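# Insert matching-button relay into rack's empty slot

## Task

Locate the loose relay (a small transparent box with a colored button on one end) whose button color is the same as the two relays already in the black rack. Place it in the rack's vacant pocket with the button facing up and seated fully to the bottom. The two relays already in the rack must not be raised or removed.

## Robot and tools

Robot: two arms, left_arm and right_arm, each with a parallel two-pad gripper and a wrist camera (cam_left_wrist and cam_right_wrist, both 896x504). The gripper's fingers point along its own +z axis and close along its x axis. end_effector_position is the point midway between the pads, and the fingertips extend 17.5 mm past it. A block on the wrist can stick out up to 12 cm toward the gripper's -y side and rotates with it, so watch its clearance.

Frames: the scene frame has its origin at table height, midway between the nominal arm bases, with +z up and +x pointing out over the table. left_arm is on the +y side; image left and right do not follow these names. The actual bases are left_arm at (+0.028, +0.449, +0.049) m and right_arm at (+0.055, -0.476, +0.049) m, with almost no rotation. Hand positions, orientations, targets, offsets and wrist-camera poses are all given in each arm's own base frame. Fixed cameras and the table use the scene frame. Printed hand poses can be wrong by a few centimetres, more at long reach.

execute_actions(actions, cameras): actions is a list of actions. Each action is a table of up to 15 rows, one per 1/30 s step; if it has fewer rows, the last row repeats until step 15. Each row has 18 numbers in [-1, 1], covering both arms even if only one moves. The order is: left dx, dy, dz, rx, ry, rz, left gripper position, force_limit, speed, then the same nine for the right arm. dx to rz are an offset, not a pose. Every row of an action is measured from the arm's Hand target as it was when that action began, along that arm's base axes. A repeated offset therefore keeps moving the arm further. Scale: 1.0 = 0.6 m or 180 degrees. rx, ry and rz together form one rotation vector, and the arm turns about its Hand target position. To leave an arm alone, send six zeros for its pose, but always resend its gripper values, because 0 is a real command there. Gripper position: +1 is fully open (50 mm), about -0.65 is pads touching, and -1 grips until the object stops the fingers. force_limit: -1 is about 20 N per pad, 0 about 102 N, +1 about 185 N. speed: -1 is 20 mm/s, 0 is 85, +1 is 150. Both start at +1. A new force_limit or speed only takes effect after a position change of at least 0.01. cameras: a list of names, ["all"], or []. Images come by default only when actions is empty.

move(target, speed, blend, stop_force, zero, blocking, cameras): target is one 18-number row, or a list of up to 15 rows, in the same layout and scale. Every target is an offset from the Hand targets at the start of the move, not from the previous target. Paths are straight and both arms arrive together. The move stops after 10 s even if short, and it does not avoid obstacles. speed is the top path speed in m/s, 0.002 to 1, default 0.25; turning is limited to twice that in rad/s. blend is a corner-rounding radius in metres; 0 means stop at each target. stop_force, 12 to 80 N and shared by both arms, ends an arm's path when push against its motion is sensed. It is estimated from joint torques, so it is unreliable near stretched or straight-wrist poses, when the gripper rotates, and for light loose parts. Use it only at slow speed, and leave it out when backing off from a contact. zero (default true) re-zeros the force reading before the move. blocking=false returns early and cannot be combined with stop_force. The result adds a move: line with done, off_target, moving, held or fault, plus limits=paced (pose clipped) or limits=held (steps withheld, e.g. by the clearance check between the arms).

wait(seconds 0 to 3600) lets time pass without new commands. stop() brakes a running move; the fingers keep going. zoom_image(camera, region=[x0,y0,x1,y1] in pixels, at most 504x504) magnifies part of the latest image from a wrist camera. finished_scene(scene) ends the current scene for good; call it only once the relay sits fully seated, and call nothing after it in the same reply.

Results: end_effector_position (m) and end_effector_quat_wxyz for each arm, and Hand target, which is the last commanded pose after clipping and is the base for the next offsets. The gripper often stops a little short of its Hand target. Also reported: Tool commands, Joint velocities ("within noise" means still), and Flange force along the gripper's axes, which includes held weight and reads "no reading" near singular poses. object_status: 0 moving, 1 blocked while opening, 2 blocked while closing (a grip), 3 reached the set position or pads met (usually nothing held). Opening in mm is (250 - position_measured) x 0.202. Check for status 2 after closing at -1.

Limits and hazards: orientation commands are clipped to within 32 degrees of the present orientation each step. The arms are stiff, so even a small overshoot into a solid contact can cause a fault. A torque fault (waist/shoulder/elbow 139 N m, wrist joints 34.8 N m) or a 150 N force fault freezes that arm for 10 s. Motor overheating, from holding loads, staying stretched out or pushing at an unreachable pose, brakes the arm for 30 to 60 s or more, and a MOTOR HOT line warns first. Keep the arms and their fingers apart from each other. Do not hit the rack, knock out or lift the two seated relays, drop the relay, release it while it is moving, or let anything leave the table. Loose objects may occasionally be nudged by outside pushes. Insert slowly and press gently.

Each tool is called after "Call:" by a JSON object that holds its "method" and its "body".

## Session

Call:
{"method": "execute_actions", "body": {"actions": []}}

Scene clock: 0.00 s.
left_arm: end_effector_position=(+0.3372, +0.1997, +0.0890) position_measured=3 object_status=3 end_effector_quat_wxyz=(+0.018, +0.424, +0.899, +0.108) | right_arm: end_effector_position=(+0.4304, +0.4014, +0.2759) position_measured=3 object_status=3 end_effector_quat_wxyz=(-0.124, +0.566, +0.779, +0.239)
Joint positions: left_arm=[0.851 -0.198 -0.649 -0.033 -0.902 -0.144] | right_arm=[0.796 0.064 0.05 -0.343 -1.124 -0.402]
Joint velocities: within noise
Flange force (N): no reading
Hand target: left_arm +0.3372, +0.1997, +0.0890; +0.018, +0.424, +0.899, +0.108 | right_arm +0.4304, +0.4014, +0.2759; -0.124, +0.566, +0.779, +0.239
Tool commands: left_gripper/position=+1.0 left_gripper/force_limit=+1.0 left_gripper/speed=+1.0 right_gripper/position=+1.0 right_gripper/force_limit=+1.0 right_gripper/speed=+1.0
camera_calibration:
cam_left_wrist: T_world_to_cam=[[-0.6282, 0.77573, 0.0601, 0.05994], [0.66648, 0.49665, 0.55601, -0.36114], [0.40146, 0.38934, -0.829, -0.00683]] pos_world=[0.28109, 0.13552, 0.19153]
cam_right_wrist: T_world_to_cam=[[-0.33457, 0.8179, 0.46808, -0.30591], [0.86683, 0.07225, 0.49334, -0.5178], [0.36968, 0.5708, -0.73316, -0.05232]] pos_world=[0.36584, 0.31748, 0.36029]

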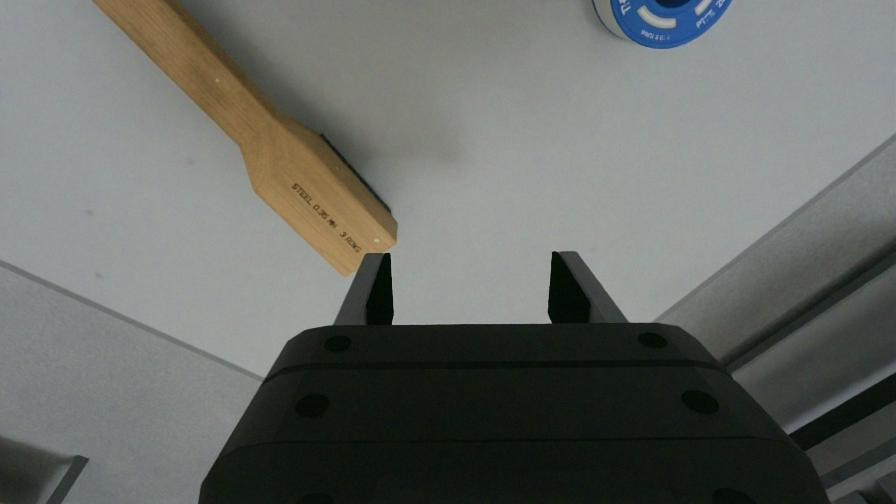

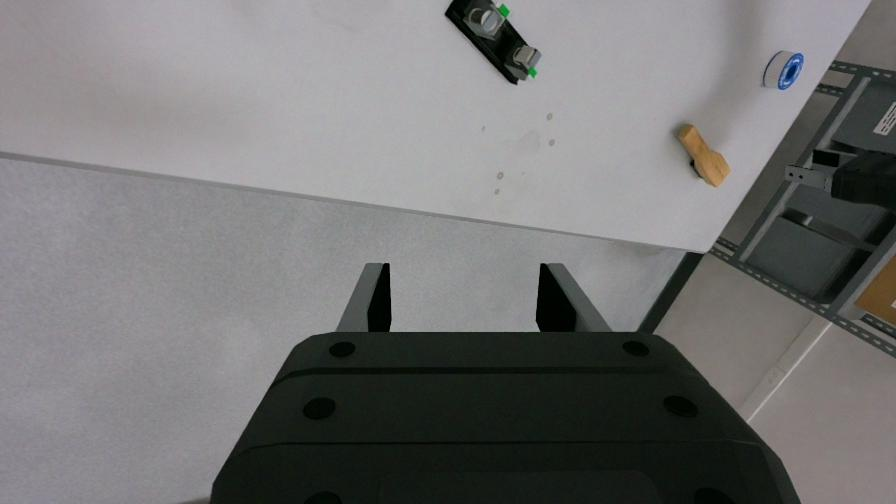

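Call:
{"method": "move", "body": {"target": [0,0,0,0,0,0,1,1,1,-0.2,-0.12,0.06,-0.1645,-0.0854,0.39,1,1,1], "speed": 0.6, "cameras": ["cam_right_wrist"]}}

Scene clock: 3.10 s.
left_arm: end_effector_position=(+0.3372, +0.1997, +0.0890) position_measured=3 object_status=3 end_effector_quat_wxyz=(+0.018, +0.424, +0.899, +0.108) | right_arm: end_effector_position=(+0.3104, +0.3294, +0.3119) position_measured=3 object_status=3 end_effector_quat_wxyz=(+0.000, +0.000, +1.000, +0.000)
Joint positions: left_arm=[0.851 -0.198 -0.649 -0.033 -0.902 -0.144] | right_arm=[1.106 0.012 0.085 -0.001 -1.644 0.466]
Flange force (N): left_arm=[-8.4 3.3 2.6] | right_arm=[5.6 -2.5 0.8]
Hand target: left_arm +0.3372, +0.1997, +0.0890; +0.018, +0.424, +0.899, +0.108 | right_arm +0.3104, +0.3294, +0.3119; +0.000, +0.000, +1.000, +0.000
Off the commanded pose: left_arm 0.000 m, 0 deg | right_arm 0.000 m, 0 deg.
move: done
cam_right_wrist: T_world_to_cam=[[-0.99995, -0.00754, 0.00666, 0.31839], [-0.00504, 0.94831, 0.31729, -0.38941], [-0.0087, 0.31724, -0.9483, 0.32761]] pos_world=[0.31927, 0.26775, 0.43212]

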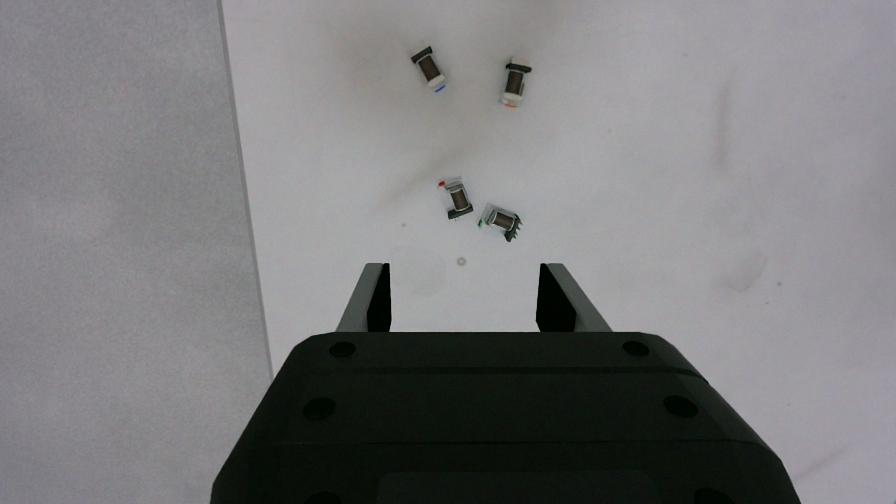

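Call:
{"method": "zoom_image", "body": {"camera": "cam_right_wrist", "region": [430, 160, 540, 260]}}

Scaled by 4.582 from the camera's image (finer frame: 1280x720).

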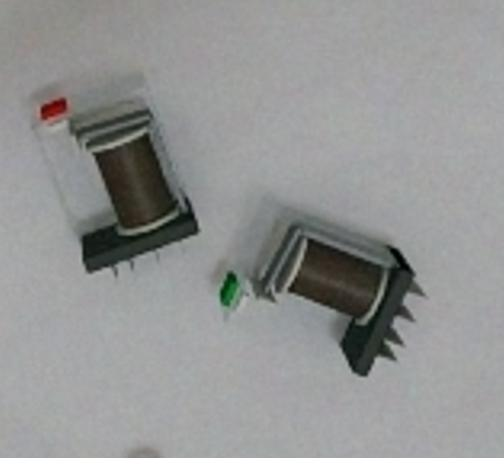

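Call:
{"method": "move", "body": {"target": [-0.2,0,0.15,0,0,0,1,1,1,-0.0843,0.103,-0.4,0.146,0.0996,0.3718,1,1,1], "speed": 0.5, "cameras": ["cam_right_wrist"]}}

Call:
{"method": "zoom_image", "body": {"camera": "cam_right_wrist", "region": [330, 120, 570, 340]}}

Scene clock: 12.83 s.
left_arm: end_effector_position=(+0.2172, +0.1997, +0.1790) position_measured=3 object_status=3 end_effector_quat_wxyz=(+0.018, +0.424, +0.899, +0.108) | right_arm: end_effector_position=(+0.2598, +0.3912, +0.0720) position_measured=3 object_status=3 end_effector_quat_wxyz=(-0.146, -0.545, +0.798, +0.214)
Joint positions: left_arm=[1.279 -0.627 -0.72 0.07 -1.268 -0.603] | right_arm=[0.906 0.353 -0.045 -0.511 -1.366 2.018]
Flange force (N): left_arm=[-11.5 11.0 3.8] | right_arm=[5.1 5.2 -1.3]
Hand target: left_arm +0.2172, +0.1997, +0.1790; +0.018, +0.424, +0.899, +0.108 | right_arm +0.2598, +0.3912, +0.0719; -0.146, -0.545, +0.798, +0.214
Off the commanded pose: left_arm 0.000 m, 0 deg | right_arm 0.000 m, 0 deg.
move: done
cam_right_wrist: T_world_to_cam=[[-0.35605, -0.93446, 0.002, 0.46556], [-0.61891, 0.23742, 0.74872, 0.03447], [-0.70013, 0.26535, -0.66288, 0.25934]] pos_world=[0.36867, 0.35805, 0.14517]

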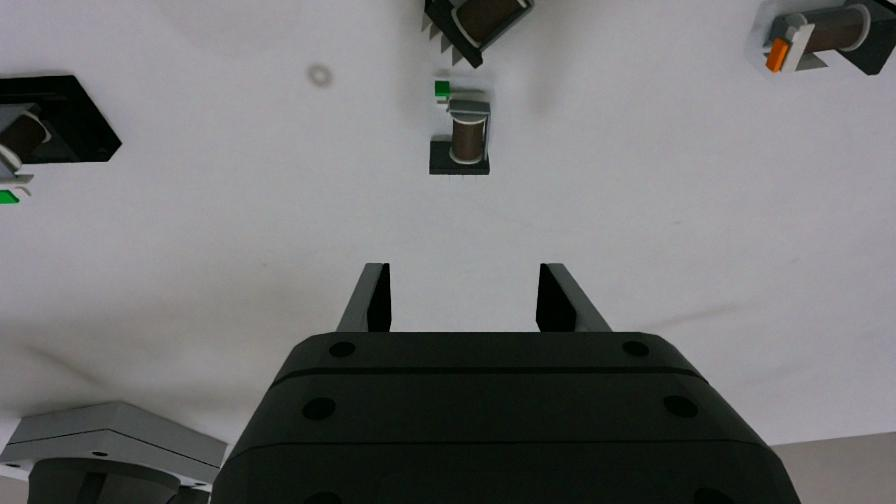

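Scaled by 2.100 from the camera's image (finer frame: 1280x720).

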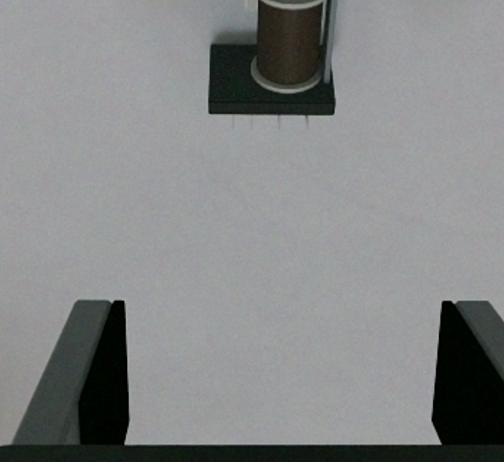

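Call:
{"method": "move", "body": {"target": [0,0,0,0,0,0,1,1,1,-0.0047,0.0038,-0.1,0,0,0,1,1,1], "speed": 0.2}}

Call:
{"method": "move", "body": {"target": [0,0,0,0,0,0,1,1,1,0,0,-0.0615,0,0,0,1,1,1], "speed": 0.04, "stop_force": 12}}

Call:
{"method": "move", "body": {"target": [0,0,0,0,0,0,1,1,1,0,0,0,0,0,0,-1,-0.6,-0.8], "cameras": ["cam_right_wrist"]}}

Scene clock: 16.23 s.
left_arm: end_effector_position=(+0.2172, +0.1997, +0.1790) position_measured=3 object_status=3 end_effector_quat_wxyz=(+0.018, +0.424, +0.899, +0.108) | right_arm: end_effector_position=(+0.2570, +0.3935, +0.0119) position_measured=3 object_status=3 end_effector_quat_wxyz=(-0.146, -0.545, +0.798, +0.214)
Joint positions: left_arm=[1.279 -0.627 -0.72 0.07 -1.268 -0.603] | right_arm=[0.91 0.437 -0.087 -0.528 -1.255 2.079]
Flange force (N): left_arm=[-10.7 11.1 3.9] | right_arm=[1.9 3.5 -2.7]
Hand target: left_arm +0.2172, +0.1997, +0.1790; +0.018, +0.424, +0.899, +0.108 | right_arm +0.2570, +0.3935, +0.0119; -0.146, -0.545, +0.798, +0.214
Off the commanded pose: left_arm 0.000 m, 0 deg | right_arm 0.000 m, 0 deg.
move: done

Scene clock: 18.30 s.
left_arm: end_effector_position=(+0.2172, +0.1997, +0.1790) position_measured=3 object_status=3 end_effector_quat_wxyz=(+0.018, +0.424, +0.899, +0.108) | right_arm: end_effector_position=(+0.2570, +0.3935, -0.0150) position_measured=3 object_status=3 end_effector_quat_wxyz=(-0.146, -0.545, +0.798, +0.214)
Joint positions: left_arm=[1.279 -0.627 -0.72 0.07 -1.268 -0.603] | right_arm=[0.909 0.481 -0.098 -0.538 -1.208 2.11]
Flange force (N): left_arm=[-10.3 10.7 3.9] | right_arm=[20.0 55.3 -113.3]
Hand target: left_arm +0.2172, +0.1997, +0.1790; +0.018, +0.424, +0.899, +0.108 | right_arm +0.2570, +0.3935, -0.0150; -0.146, -0.545, +0.798, +0.214 (not the last commanded pose)
Off the commanded pose: left_arm 0.000 m, 0 deg | right_arm 0.010 m, 0 deg.
move: contact (right_arm)

Scene clock: 19.23 s.
left_arm: end_effector_position=(+0.2172, +0.1997, +0.1790) position_measured=3 object_status=3 end_effector_quat_wxyz=(+0.018, +0.424, +0.899, +0.108) | right_arm: end_effector_position=(+0.2569, +0.3935, -0.0150) position_measured=117 object_status=2 end_effector_quat_wxyz=(-0.146, -0.545, +0.798, +0.214)
Joint positions: left_arm=[1.279 -0.627 -0.72 0.07 -1.268 -0.603] | right_arm=[0.909 0.481 -0.098 -0.538 -1.208 2.11]
Flange force (N): left_arm=[-10.5 11.2 3.7] | right_arm=[10.5 61.8 -103.9]
Hand target: left_arm +0.2172, +0.1997, +0.1790; +0.018, +0.424, +0.899, +0.108 | right_arm +0.2570, +0.3935, -0.0150; -0.146, -0.545, +0.798, +0.214
Off the commanded pose: left_arm 0.000 m, 0 deg | right_arm 0.000 m, 0 deg.
move: done
cam_right_wrist: T_world_to_cam=[[-0.35558, -0.93464, 0.00186, 0.46679], [-0.61886, 0.23693, 0.74892, 0.0974], [-0.70041, 0.26515, -0.66266, 0.19933]] pos_world=[0.36587, 0.36035, 0.05827]

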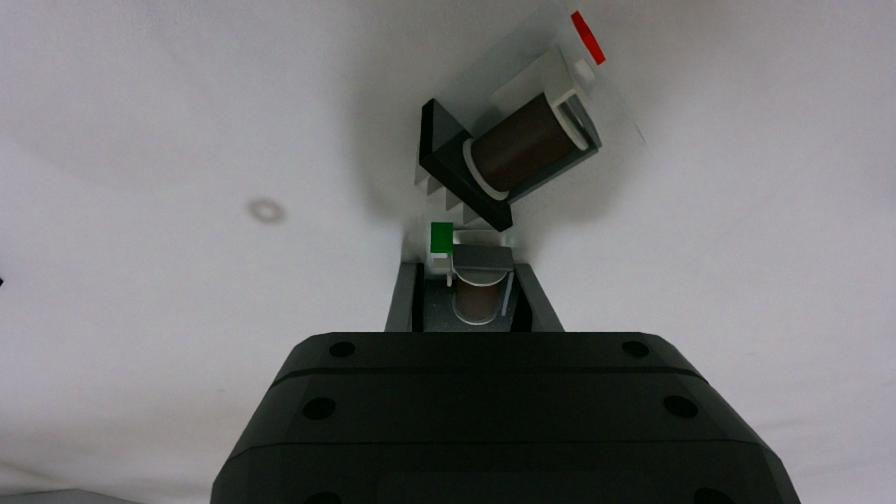

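Call:
{"method": "move", "body": {"target": [[0,0,0,0,0,0,1,1,1,0,0,0.108,0,0,0,-1,-0.6,-0.8],[0,0,0,0,0,0,1,1,1,0.005,0.111,0.108,-0.1825,-0.4655,0,-1,-0.6,-0.8],[0,0,0,0,0,0,1,1,1,0.005,0.111,0.038,-0.1825,-0.4655,0,-1,-0.6,-0.8]], "speed": [0.1,0.6,0.15], "blend": [0.005,0,0], "cameras": ["cam_right_wrist"]}}

Scene clock: 24.47 s.
left_arm: end_effector_position=(+0.2172, +0.1997, +0.1790) position_measured=3 object_status=3 end_effector_quat_wxyz=(+0.018, +0.424, +0.899, +0.108) | right_arm: end_effector_position=(+0.2600, +0.4601, +0.0078) position_measured=117 object_status=2 end_effector_quat_wxyz=(+0.281, -0.488, +0.715, -0.413)
Joint positions: left_arm=[1.279 -0.627 -0.72 0.07 -1.268 -0.603] | right_arm=[1.705 0.7 -0.387 0.896 -1.322 0.434]
Flange force (N): left_arm=[-10.5 11.0 3.9] | right_arm=[2.3 -0.3 -1.1]
Hand target: left_arm +0.2172, +0.1997, +0.1790; +0.018, +0.424, +0.899, +0.108 | right_arm +0.2600, +0.4601, +0.0078; +0.281, -0.488, +0.715, -0.413
Off the commanded pose: left_arm 0.000 m, 0 deg | right_arm 0.000 m, 0 deg.
move: done
cam_right_wrist: T_world_to_cam=[[-0.3668, -0.93024, 0.01004, 0.53084], [-0.69916, 0.26853, -0.66262, 0.08386], [0.6137, -0.25007, -0.74889, 0.09498]] pos_world=[0.19505, 0.49505, 0.12137]

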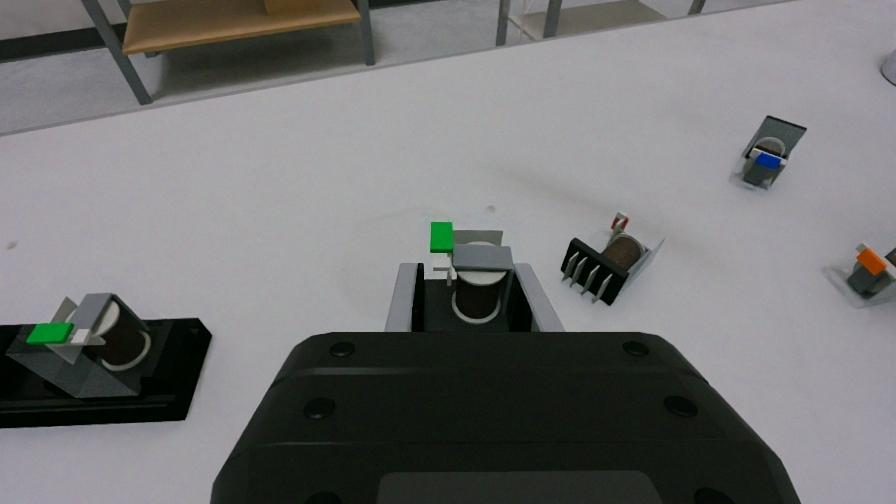

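Call:
{"method": "move", "body": {"target": [0,0,0,0,0,0,1,1,1,0,0,-0.07,0,0,0,-1,-0.6,-0.8], "speed": 0.012, "stop_force": 12}}

Call:
{"method": "execute_actions", "body": {"actions": [], "cameras": ["cam_right_wrist"]}}

Call:
{"method": "zoom_image", "body": {"camera": "cam_right_wrist", "region": [370, 180, 570, 340]}}

Scene clock: 28.40 s.
left_arm: end_effector_position=(+0.2172, +0.1997, +0.1790) position_measured=3 object_status=3 end_effector_quat_wxyz=(+0.018, +0.424, +0.899, +0.108) | right_arm: end_effector_position=(+0.2600, +0.4602, -0.0221) position_measured=117 object_status=2 end_effector_quat_wxyz=(+0.281, -0.488, +0.715, -0.413)
Joint positions: left_arm=[1.279 -0.627 -0.72 0.07 -1.268 -0.603] | right_arm=[1.702 0.757 -0.384 0.909 -1.288 0.391]
Flange force (N): left_arm=[-10.6 10.7 3.3] | right_arm=[10.4 -21.3 -20.7]
Hand target: left_arm +0.2172, +0.1997, +0.1790; +0.018, +0.424, +0.899, +0.108 | right_arm +0.2600, +0.4601, -0.0221; +0.281, -0.488, +0.715, -0.413 (not the last commanded pose)
Off the commanded pose: left_arm 0.000 m, 0 deg | right_arm 0.012 m, 0 deg.
move: contact (right_arm)

Scene clock: 28.40 s.
left_arm: end_effector_position=(+0.2172, +0.1997, +0.1790) position_measured=3 object_status=3 end_effector_quat_wxyz=(+0.018, +0.424, +0.899, +0.108) | right_arm: end_effector_position=(+0.2600, +0.4602, -0.0221) position_measured=117 object_status=2 end_effector_quat_wxyz=(+0.281, -0.488, +0.715, -0.413)
Joint positions: left_arm=[1.279 -0.627 -0.72 0.07 -1.268 -0.603] | right_arm=[1.702 0.757 -0.384 0.909 -1.288 0.391]
Joint velocities: within noise
Flange force (N): left_arm=[-10.6 10.7 3.3] | right_arm=[10.4 -21.3 -20.7]
Hand target: left_arm +0.2172, +0.1997, +0.1790; +0.018, +0.424, +0.899, +0.108 | right_arm +0.2600, +0.4601, -0.0221; +0.281, -0.488, +0.715, -0.413 (not the last commanded pose)
Tool commands: left_gripper/position=+1.0 left_gripper/force_limit=+1.0 left_gripper/speed=+1.0 right_gripper/position=-1.0 right_gripper/force_limit=-0.6 right_gripper/speed=-0.8
Off the commanded pose: left_arm 0.000 m, 0 deg | right_arm 0.012 m, 0 deg.
camera_calibration:
cam_right_wrist: T_world_to_cam=[[-0.36667, -0.9303, 0.00984, 0.53121], [-0.69887, 0.26844, -0.66296, 0.06396], [0.61411, -0.24997, -0.74859, 0.07252]] pos_world=[0.19495, 0.49515, 0.09147]
Images, in order (width x height): cam_right_wrist 896x504.

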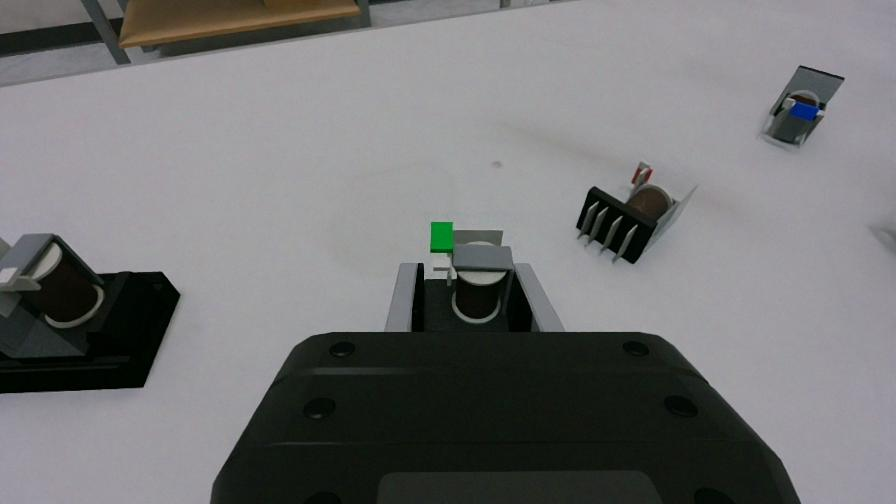

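Scaled by 2.520 from the camera's image (finer frame: 1280x720).

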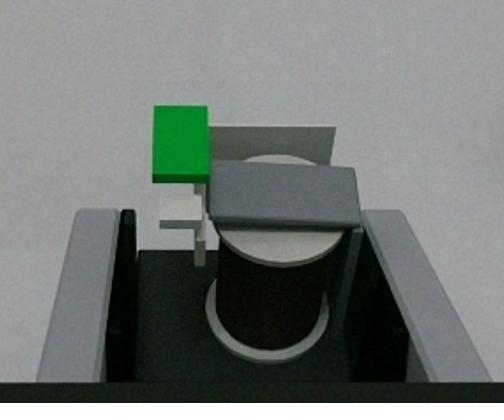

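Call:
{"method": "move", "body": {"target": [[0,0,0,0,0,0,1,1,1,0,0,0.0005,0,0,0,1,-0.6,-0.8],[0,0,0,0,0,0,1,1,1,-0.1075,0.0417,0.0667,0,0,0,1,-0.6,-0.8],[0,0,0,0,0,0,1,1,1,-0.06,0.03,0.2,0,0,0,1,-0.6,-0.8],[0,0,0,0,0,0,1,1,1,0.0183,-0.0068,0.237,0.1217,0.3103,0,1,-0.6,-0.8]], "speed": [0.02,0.15,0.35,0.6], "blend": [0,0.01,0.03,0], "cameras": ["cam_right_wrist"]}}

Call:
{"method": "zoom_image", "body": {"camera": "cam_right_wrist", "region": [370, 150, 560, 340]}}

Scene clock: 34.07 s.
left_arm: end_effector_position=(+0.2172, +0.1997, +0.1790) position_measured=3 object_status=3 end_effector_quat_wxyz=(+0.018, +0.424, +0.899, +0.108) | right_arm: end_effector_position=(+0.2710, +0.4561, +0.1201) position_measured=3 object_status=3 end_effector_quat_wxyz=(+0.000, -0.564, +0.826, +0.000)
Joint positions: left_arm=[1.279 -0.627 -0.72 0.07 -1.268 -0.603] | right_arm=[1.283 0.271 -0.074 0 -1.226 1.486]
Flange force (N): left_arm=[-10.6 10.9 3.8] | right_arm=[6.0 2.3 -2.2]
Hand target: left_arm +0.2172, +0.1997, +0.1790; +0.018, +0.424, +0.899, +0.108 | right_arm +0.2710, +0.4561, +0.1201; +0.000, -0.564, +0.826, +0.000
Off the commanded pose: left_arm 0.000 m, 0 deg | right_arm 0.000 m, 0 deg.
move: done
cam_right_wrist: T_world_to_cam=[[-0.3579, -0.93374, 0.00646, 0.52966], [-0.88493, 0.34138, 0.3168, 0.06646], [-0.29802, 0.10767, -0.94847, 0.27918]] pos_world=[0.33158, 0.44182, 0.24032]

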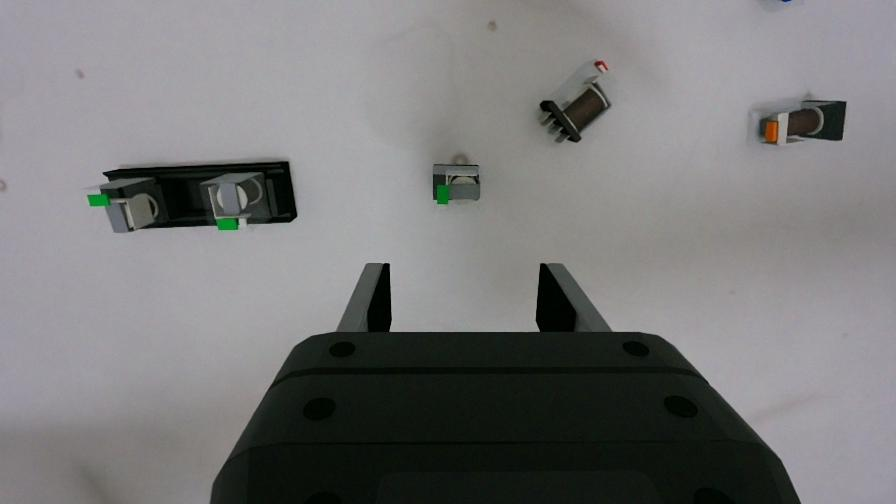

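Scaled by 2.653 from the camera's image (finer frame: 1280x720).

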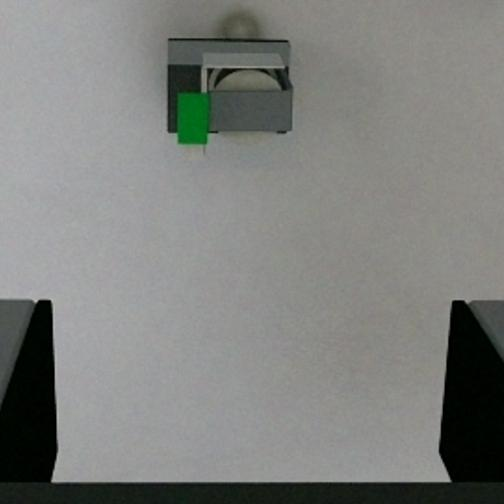

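Call:
{"method": "move", "body": {"target": [[0,0,0,0,0,0,1,1,1,0.0233,-0.0068,0,0,0,-0.5,1,-0.5,-0.8],[0,0,0,0,0,0,1,1,1,0.0233,-0.0068,0,0,0,-1,1,-0.5,-0.8],[0,0,0,0,0,0,1,1,1,0.0233,-0.0068,-0.2,0,0,-1,1,-0.5,-0.8],[0,0,0,0,0,0,1,1,1,0.0233,-0.0068,-0.2,0,0,-1,-1,-0.5,-0.8]], "speed": [0.8,0.8,0.15,0.1], "blend": [0.05,0,0,0], "cameras": ["cam_right_wrist"]}}

Scene clock: 44.33 s.
left_arm: end_effector_position=(+0.2172, +0.1997, +0.1790) position_measured=3 object_status=3 end_effector_quat_wxyz=(+0.018, +0.424, +0.899, +0.108) | right_arm: end_effector_position=(+0.2849, +0.4520, +0.0001) position_measured=116 object_status=2 end_effector_quat_wxyz=(+0.000, +0.826, +0.564, +0.000)
Joint positions: left_arm=[1.279 -0.627 -0.72 0.07 -1.268 -0.603] | right_arm=[1.254 0.415 -0.193 -0.001 -0.962 -1.626]
Flange force (N): left_arm=[-9.9 10.9 3.7] | right_arm=[-4.0 -1.7 -2.4]
Hand target: left_arm +0.2172, +0.1997, +0.1790; +0.018, +0.424, +0.899, +0.108 | right_arm +0.2850, +0.4520, +0.0001; +0.000, +0.826, +0.564, +0.000
Off the commanded pose: left_arm 0.000 m, 0 deg | right_arm 0.000 m, 0 deg.
move: done
cam_right_wrist: T_world_to_cam=[[0.35789, 0.93374, 0.00649, -0.51645], [0.8849, -0.34137, 0.31689, -0.07746], [0.29811, -0.10766, -0.94844, 0.09744]] pos_world=[0.22432, 0.46628, 0.12032]

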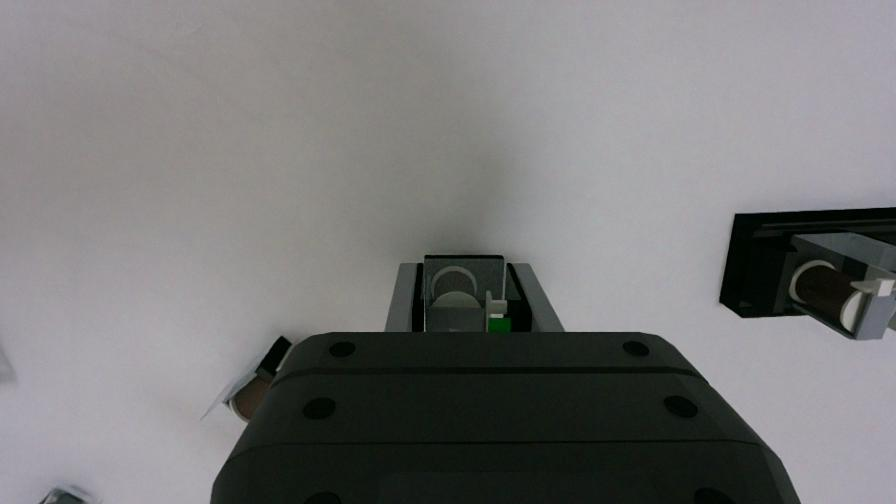

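Call:
{"method": "move", "body": {"target": [[0,0,0,0,0,0,1,1,1,0,0,0.13,0,0,0,-1,-0.5,-0.8],[0,0,0,0,0,0,1,1,1,0.088,0.255,0.13,0,0,0.5167,-1,-0.5,-0.8],[0,0,0,0,0,0,1,1,1,0.088,0.255,0.0967,0,0,0.5167,-1,-0.5,-0.8]], "speed": [0.2,0.6,0.2], "blend": [0.02,0.01,0], "cameras": ["cam_right_wrist"]}}

Call:
{"method": "zoom_image", "body": {"camera": "cam_right_wrist", "region": [370, 150, 560, 340]}}

Scene clock: 47.77 s.
left_arm: end_effector_position=(+0.2172, +0.1997, +0.1790) position_measured=3 object_status=3 end_effector_quat_wxyz=(+0.018, +0.424, +0.899, +0.108) | right_arm: end_effector_position=(+0.3378, +0.6050, +0.0582) position_measured=116 object_status=2 end_effector_quat_wxyz=(+0.000, +0.159, +0.987, +0.000)
Joint positions: left_arm=[1.279 -0.627 -0.72 0.07 -1.268 -0.603] | right_arm=[1.25 0.714 0.426 0 -1.283 0.001]
Flange force (N): left_arm=[-10.1 10.5 4.0] | right_arm=[1.4 -4.8 -1.3]
Hand target: left_arm +0.2172, +0.1997, +0.1790; +0.018, +0.424, +0.899, +0.108 | right_arm +0.3378, +0.6050, +0.0581; +0.000, +0.159, +0.987, +0.000
Off the commanded pose: left_arm 0.000 m, 0 deg | right_arm 0.000 m, 0 deg.
move: done
cam_right_wrist: T_world_to_cam=[[-0.95121, 0.30847, 0.00652, 0.14187], [0.29454, 0.90156, 0.31691, -0.64299], [0.09188, 0.30337, -0.94843, -0.02576]] pos_world=[0.3267, 0.54375, 0.17842]

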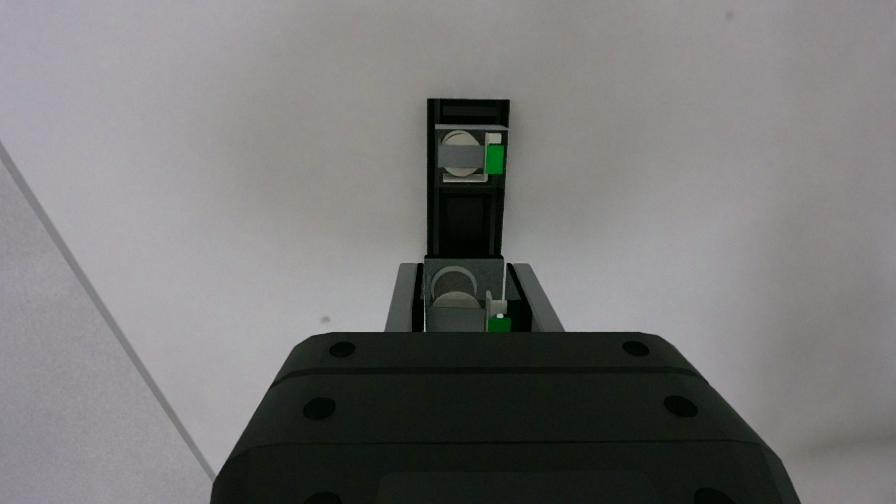

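Scaled by 2.653 from the camera's image (finer frame: 1280x720).

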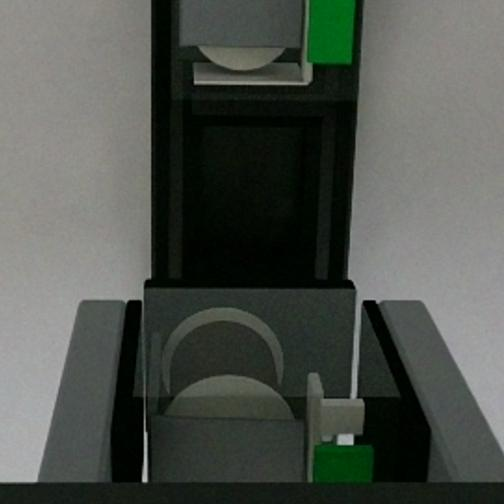

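Call:
{"method": "zoom_image", "body": {"camera": "cam_right_wrist", "region": [415, 90, 525, 200]}}

Scaled by 4.582 from the camera's image (finer frame: 1280x720).

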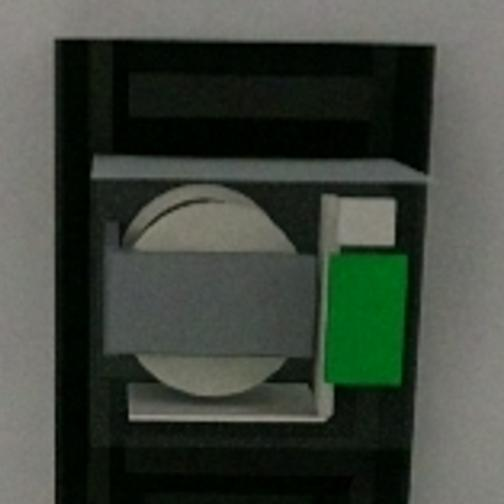

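Call:
{"method": "move", "body": {"target": [[0,0,0,0,0,0,1,1,1,-0.01,-0.0157,0,0,0,-0.0045,-1,-0.5,-0.8],[0,0,0,0,0,0,1,1,1,-0.01,-0.0157,-0.047,0,0,-0.0045,-1,-0.5,-0.8]], "speed": 0.12, "cameras": ["cam_right_wrist"]}}

Call:
{"method": "zoom_image", "body": {"camera": "cam_right_wrist", "region": [370, 150, 560, 340]}}

Call:
{"method": "zoom_image", "body": {"camera": "cam_right_wrist", "region": [405, 90, 545, 230]}}

Scene clock: 51.90 s.
left_arm: end_effector_position=(+0.2172, +0.1997, +0.1790) position_measured=3 object_status=3 end_effector_quat_wxyz=(+0.018, +0.424, +0.899, +0.108) | right_arm: end_effector_position=(+0.3318, +0.5956, +0.0300) position_measured=116 object_status=2 end_effector_quat_wxyz=(+0.000, +0.166, +0.986, +0.000)
Joint positions: left_arm=[1.279 -0.627 -0.72 0.07 -1.268 -0.603] | right_arm=[1.254 0.709 0.349 -0.001 -1.211 -0.018]
Flange force (N): left_arm=[-11.0 10.6 2.9] | right_arm=[1.8 -5.8 -1.0]
Hand target: left_arm +0.2172, +0.1997, +0.1790; +0.018, +0.424, +0.899, +0.108 | right_arm +0.3318, +0.5956, +0.0299; +0.000, +0.166, +0.986, +0.000
Off the commanded pose: left_arm 0.000 m, 0 deg | right_arm 0.000 m, 0 deg.
move: done
cam_right_wrist: T_world_to_cam=[[-0.94676, 0.32189, 0.00646, 0.12978], [0.30724, 0.89732, 0.31688, -0.62542], [0.09621, 0.302, -0.94844, -0.04969]] pos_world=[0.3198, 0.53444, 0.15022]

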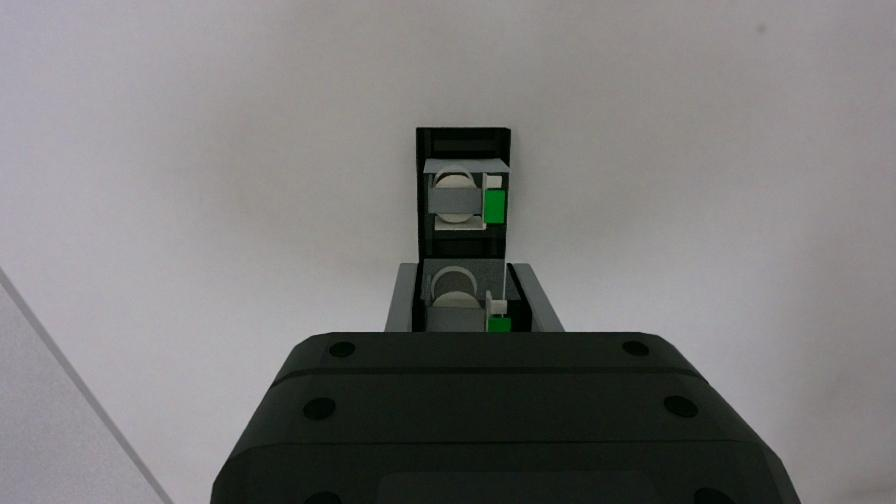

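Scaled by 2.653 from the camera's image (finer frame: 1280x720).

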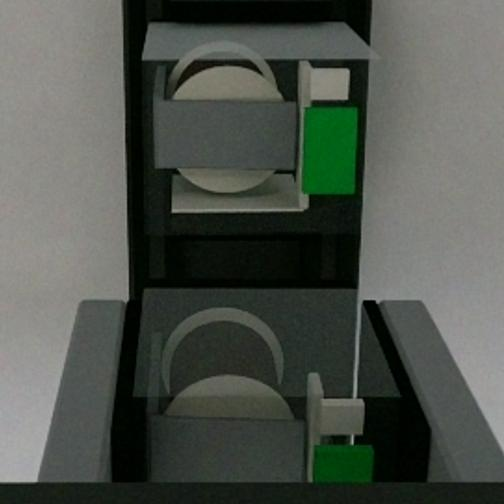

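Scaled by 3.600 from the camera's image (finer frame: 1280x720).

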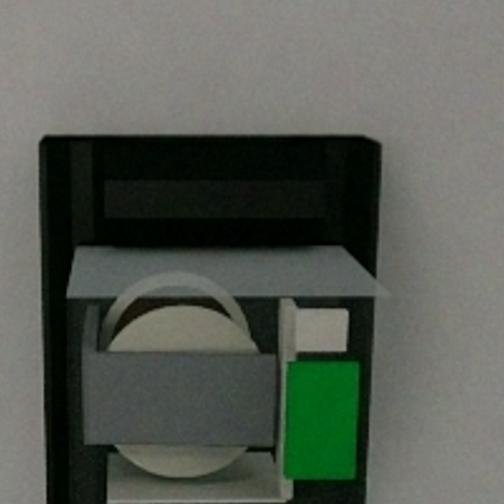

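Call:
{"method": "move", "body": {"target": [[0,0,0,0,0,0,1,1,1,0.0008,0.0025,0,0,0,0,-1,-0.5,-0.8],[0,0,0,0,0,0,1,1,1,0.0008,0.0025,-0.013,0,0,0,-1,-0.5,-0.8]], "speed": 0.05}}

Call:
{"method": "move", "body": {"target": [0,0,0,0,0,0,1,1,1,0,0,-0.045,0,0,0,-1,-0.5,-0.8], "speed": 0.015, "stop_force": 18, "cameras": ["cam_right_wrist"]}}

Call:
{"method": "zoom_image", "body": {"camera": "cam_right_wrist", "region": [370, 150, 560, 340]}}

Scene clock: 54.60 s.
left_arm: end_effector_position=(+0.2172, +0.1997, +0.1790) position_measured=3 object_status=3 end_effector_quat_wxyz=(+0.018, +0.424, +0.899, +0.108) | right_arm: end_effector_position=(+0.3322, +0.5971, +0.0222) position_measured=116 object_status=2 end_effector_quat_wxyz=(+0.000, +0.166, +0.986, +0.000)
Joint positions: left_arm=[1.279 -0.627 -0.72 0.07 -1.268 -0.603] | right_arm=[1.254 0.72 0.348 -0.001 -1.199 -0.018]
Flange force (N): left_arm=[-11.0 11.0 3.5] | right_arm=[1.6 -5.4 -1.8]
Hand target: left_arm +0.2172, +0.1997, +0.1790; +0.018, +0.424, +0.899, +0.108 | right_arm +0.3322, +0.5971, +0.0221; +0.000, +0.166, +0.986, +0.000
Off the commanded pose: left_arm 0.000 m, 0 deg | right_arm 0.000 m, 0 deg.
move: done

Scene clock: 56.43 s.
left_arm: end_effector_position=(+0.2172, +0.1997, +0.1790) position_measured=3 object_status=3 end_effector_quat_wxyz=(+0.018, +0.424, +0.899, +0.108) | right_arm: end_effector_position=(+0.3323, +0.5972, +0.0042) position_measured=116 object_status=2 end_effector_quat_wxyz=(+0.000, +0.166, +0.986, +0.000)
Joint positions: left_arm=[1.279 -0.627 -0.72 0.07 -1.268 -0.603] | right_arm=[1.254 0.738 0.333 -0.001 -1.165 -0.018]
Flange force (N): left_arm=[-10.1 11.1 3.5] | right_arm=[4.3 -11.1 -37.3]
Hand target: left_arm +0.2172, +0.1997, +0.1790; +0.018, +0.424, +0.899, +0.108 | right_arm +0.3323, +0.5972, +0.0042; +0.000, +0.166, +0.986, +0.000 (not the last commanded pose)
Off the commanded pose: left_arm 0.000 m, 0 deg | right_arm 0.009 m, 0 deg.
move: contact (right_arm)
cam_right_wrist: T_world_to_cam=[[-0.94675, 0.32192, 0.00647, 0.12988], [0.30724, 0.89721, 0.3172, -0.61878], [0.09631, 0.30229, -0.94834, -0.07499]] pos_world=[0.3203, 0.53604, 0.12432]

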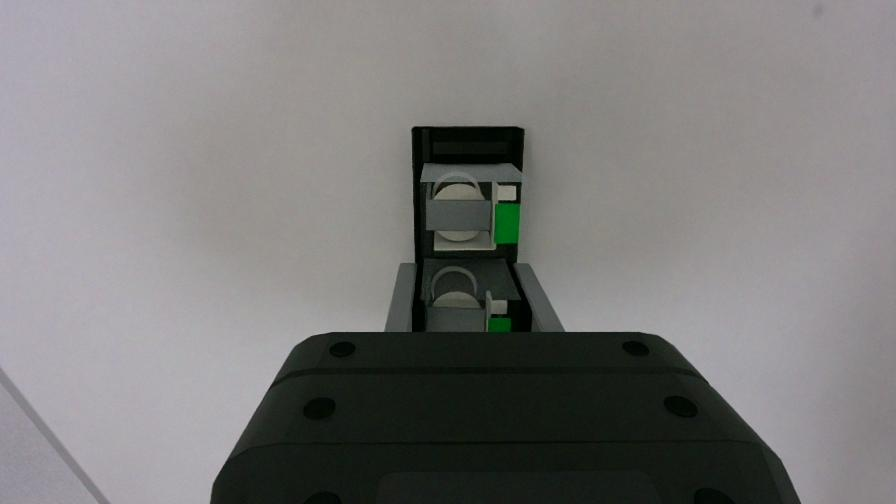

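Scaled by 2.653 from the camera's image (finer frame: 1280x720).

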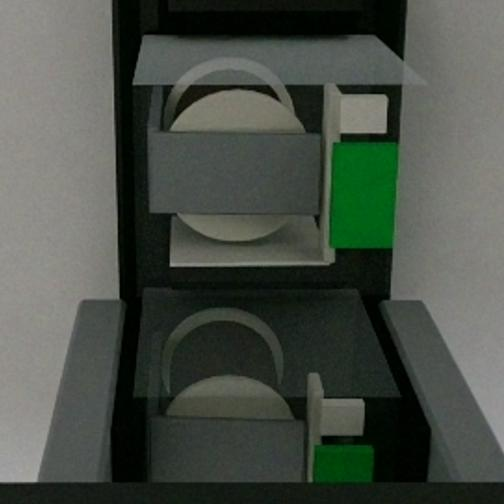

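Call:
{"method": "move", "body": {"target": [0,0,0,0,0,0,1,1,1,0,0,-0.02,0,0,0,-1,-0.5,-0.8], "speed": 0.01, "stop_force": 25}}

Call:
{"method": "move", "body": {"target": [[0,0,0,0,0,0,1,1,1,0,0,0.0018,0,0,0,-1,-0.5,-0.8],[0,0,0,0,0,0,1,1,1,0,0,0.0018,0,0,0,0.5,-0.5,-0.8],[0,0,0,0,0,0,1,1,1,0.0,-0.03,0.15,0,0,0,0.5,-0.5,-0.8]], "speed": [0.02,0.02,0.15], "cameras": ["cam_right_wrist"]}}

Call:
{"method": "zoom_image", "body": {"camera": "cam_right_wrist", "region": [370, 110, 570, 310]}}

Scene clock: 59.87 s.
left_arm: end_effector_position=(+0.2172, +0.1997, +0.1790) position_measured=3 object_status=3 end_effector_quat_wxyz=(+0.018, +0.424, +0.899, +0.108) | right_arm: end_effector_position=(+0.3324, +0.5973, +0.0034) position_measured=116 object_status=2 end_effector_quat_wxyz=(+0.000, +0.166, +0.986, +0.000)
Joint positions: left_arm=[1.279 -0.627 -0.72 0.07 -1.268 -0.603] | right_arm=[1.254 0.739 0.332 0 -1.163 -0.018]
Flange force (N): left_arm=[-10.1 10.9 3.6] | right_arm=[10.3 -14.9 -77.6]
Hand target: left_arm +0.2172, +0.1997, +0.1790; +0.018, +0.424, +0.899, +0.108 | right_arm +0.3324, +0.5973, +0.0034; +0.000, +0.166, +0.986, +0.000 (not the last commanded pose)
Off the commanded pose: left_arm 0.000 m, 0 deg | right_arm 0.011 m, 0 deg.
move: contact (right_arm)

Scene clock: 61.87 s.
left_arm: end_effector_position=(+0.2172, +0.1997, +0.1790) position_measured=3 object_status=3 end_effector_quat_wxyz=(+0.018, +0.424, +0.899, +0.108) | right_arm: end_effector_position=(+0.3324, +0.5793, +0.0934) position_measured=78 object_status=3 end_effector_quat_wxyz=(+0.000, +0.166, +0.986, +0.000)
Joint positions: left_arm=[1.279 -0.627 -0.72 0.07 -1.268 -0.603] | right_arm=[1.246 0.623 0.365 0 -1.312 -0.009]
Flange force (N): left_arm=[-10.7 11.1 3.4] | right_arm=[1.8 -6.8 -0.7]
Hand target: left_arm +0.2172, +0.1997, +0.1790; +0.018, +0.424, +0.899, +0.108 | right_arm +0.3324, +0.5793, +0.0934; +0.000, +0.166, +0.986, +0.000
Off the commanded pose: left_arm 0.000 m, 0 deg | right_arm 0.000 m, 0 deg.
move: done
cam_right_wrist: T_world_to_cam=[[-0.9468, 0.32177, 0.00615, 0.13532], [0.30695, 0.89713, 0.31772, -0.63102], [0.09672, 0.30271, -0.94816, 0.01462]] pos_world=[0.3204, 0.51814, 0.21352]

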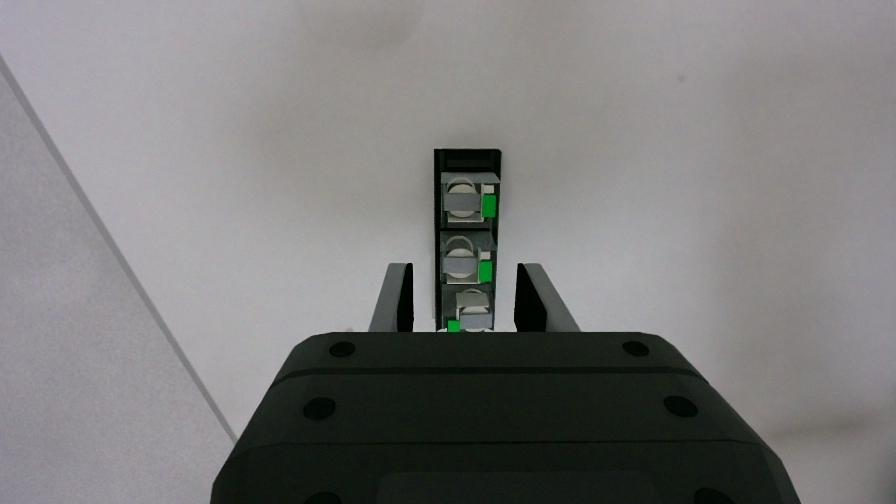

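Scaled by 2.520 from the camera's image (finer frame: 1280x720).

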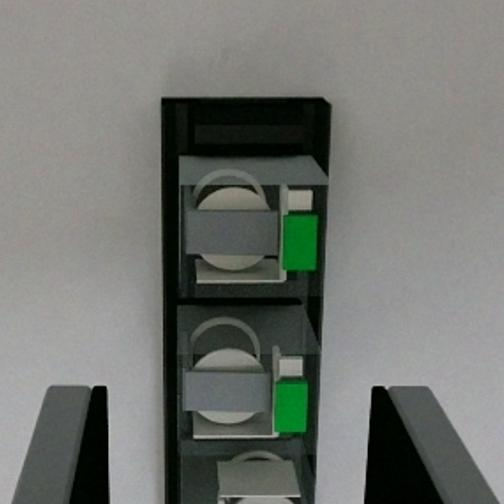

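Call:
{"method": "finished_scene", "body": {"scene": 3}}

The scene is finished: the task was done.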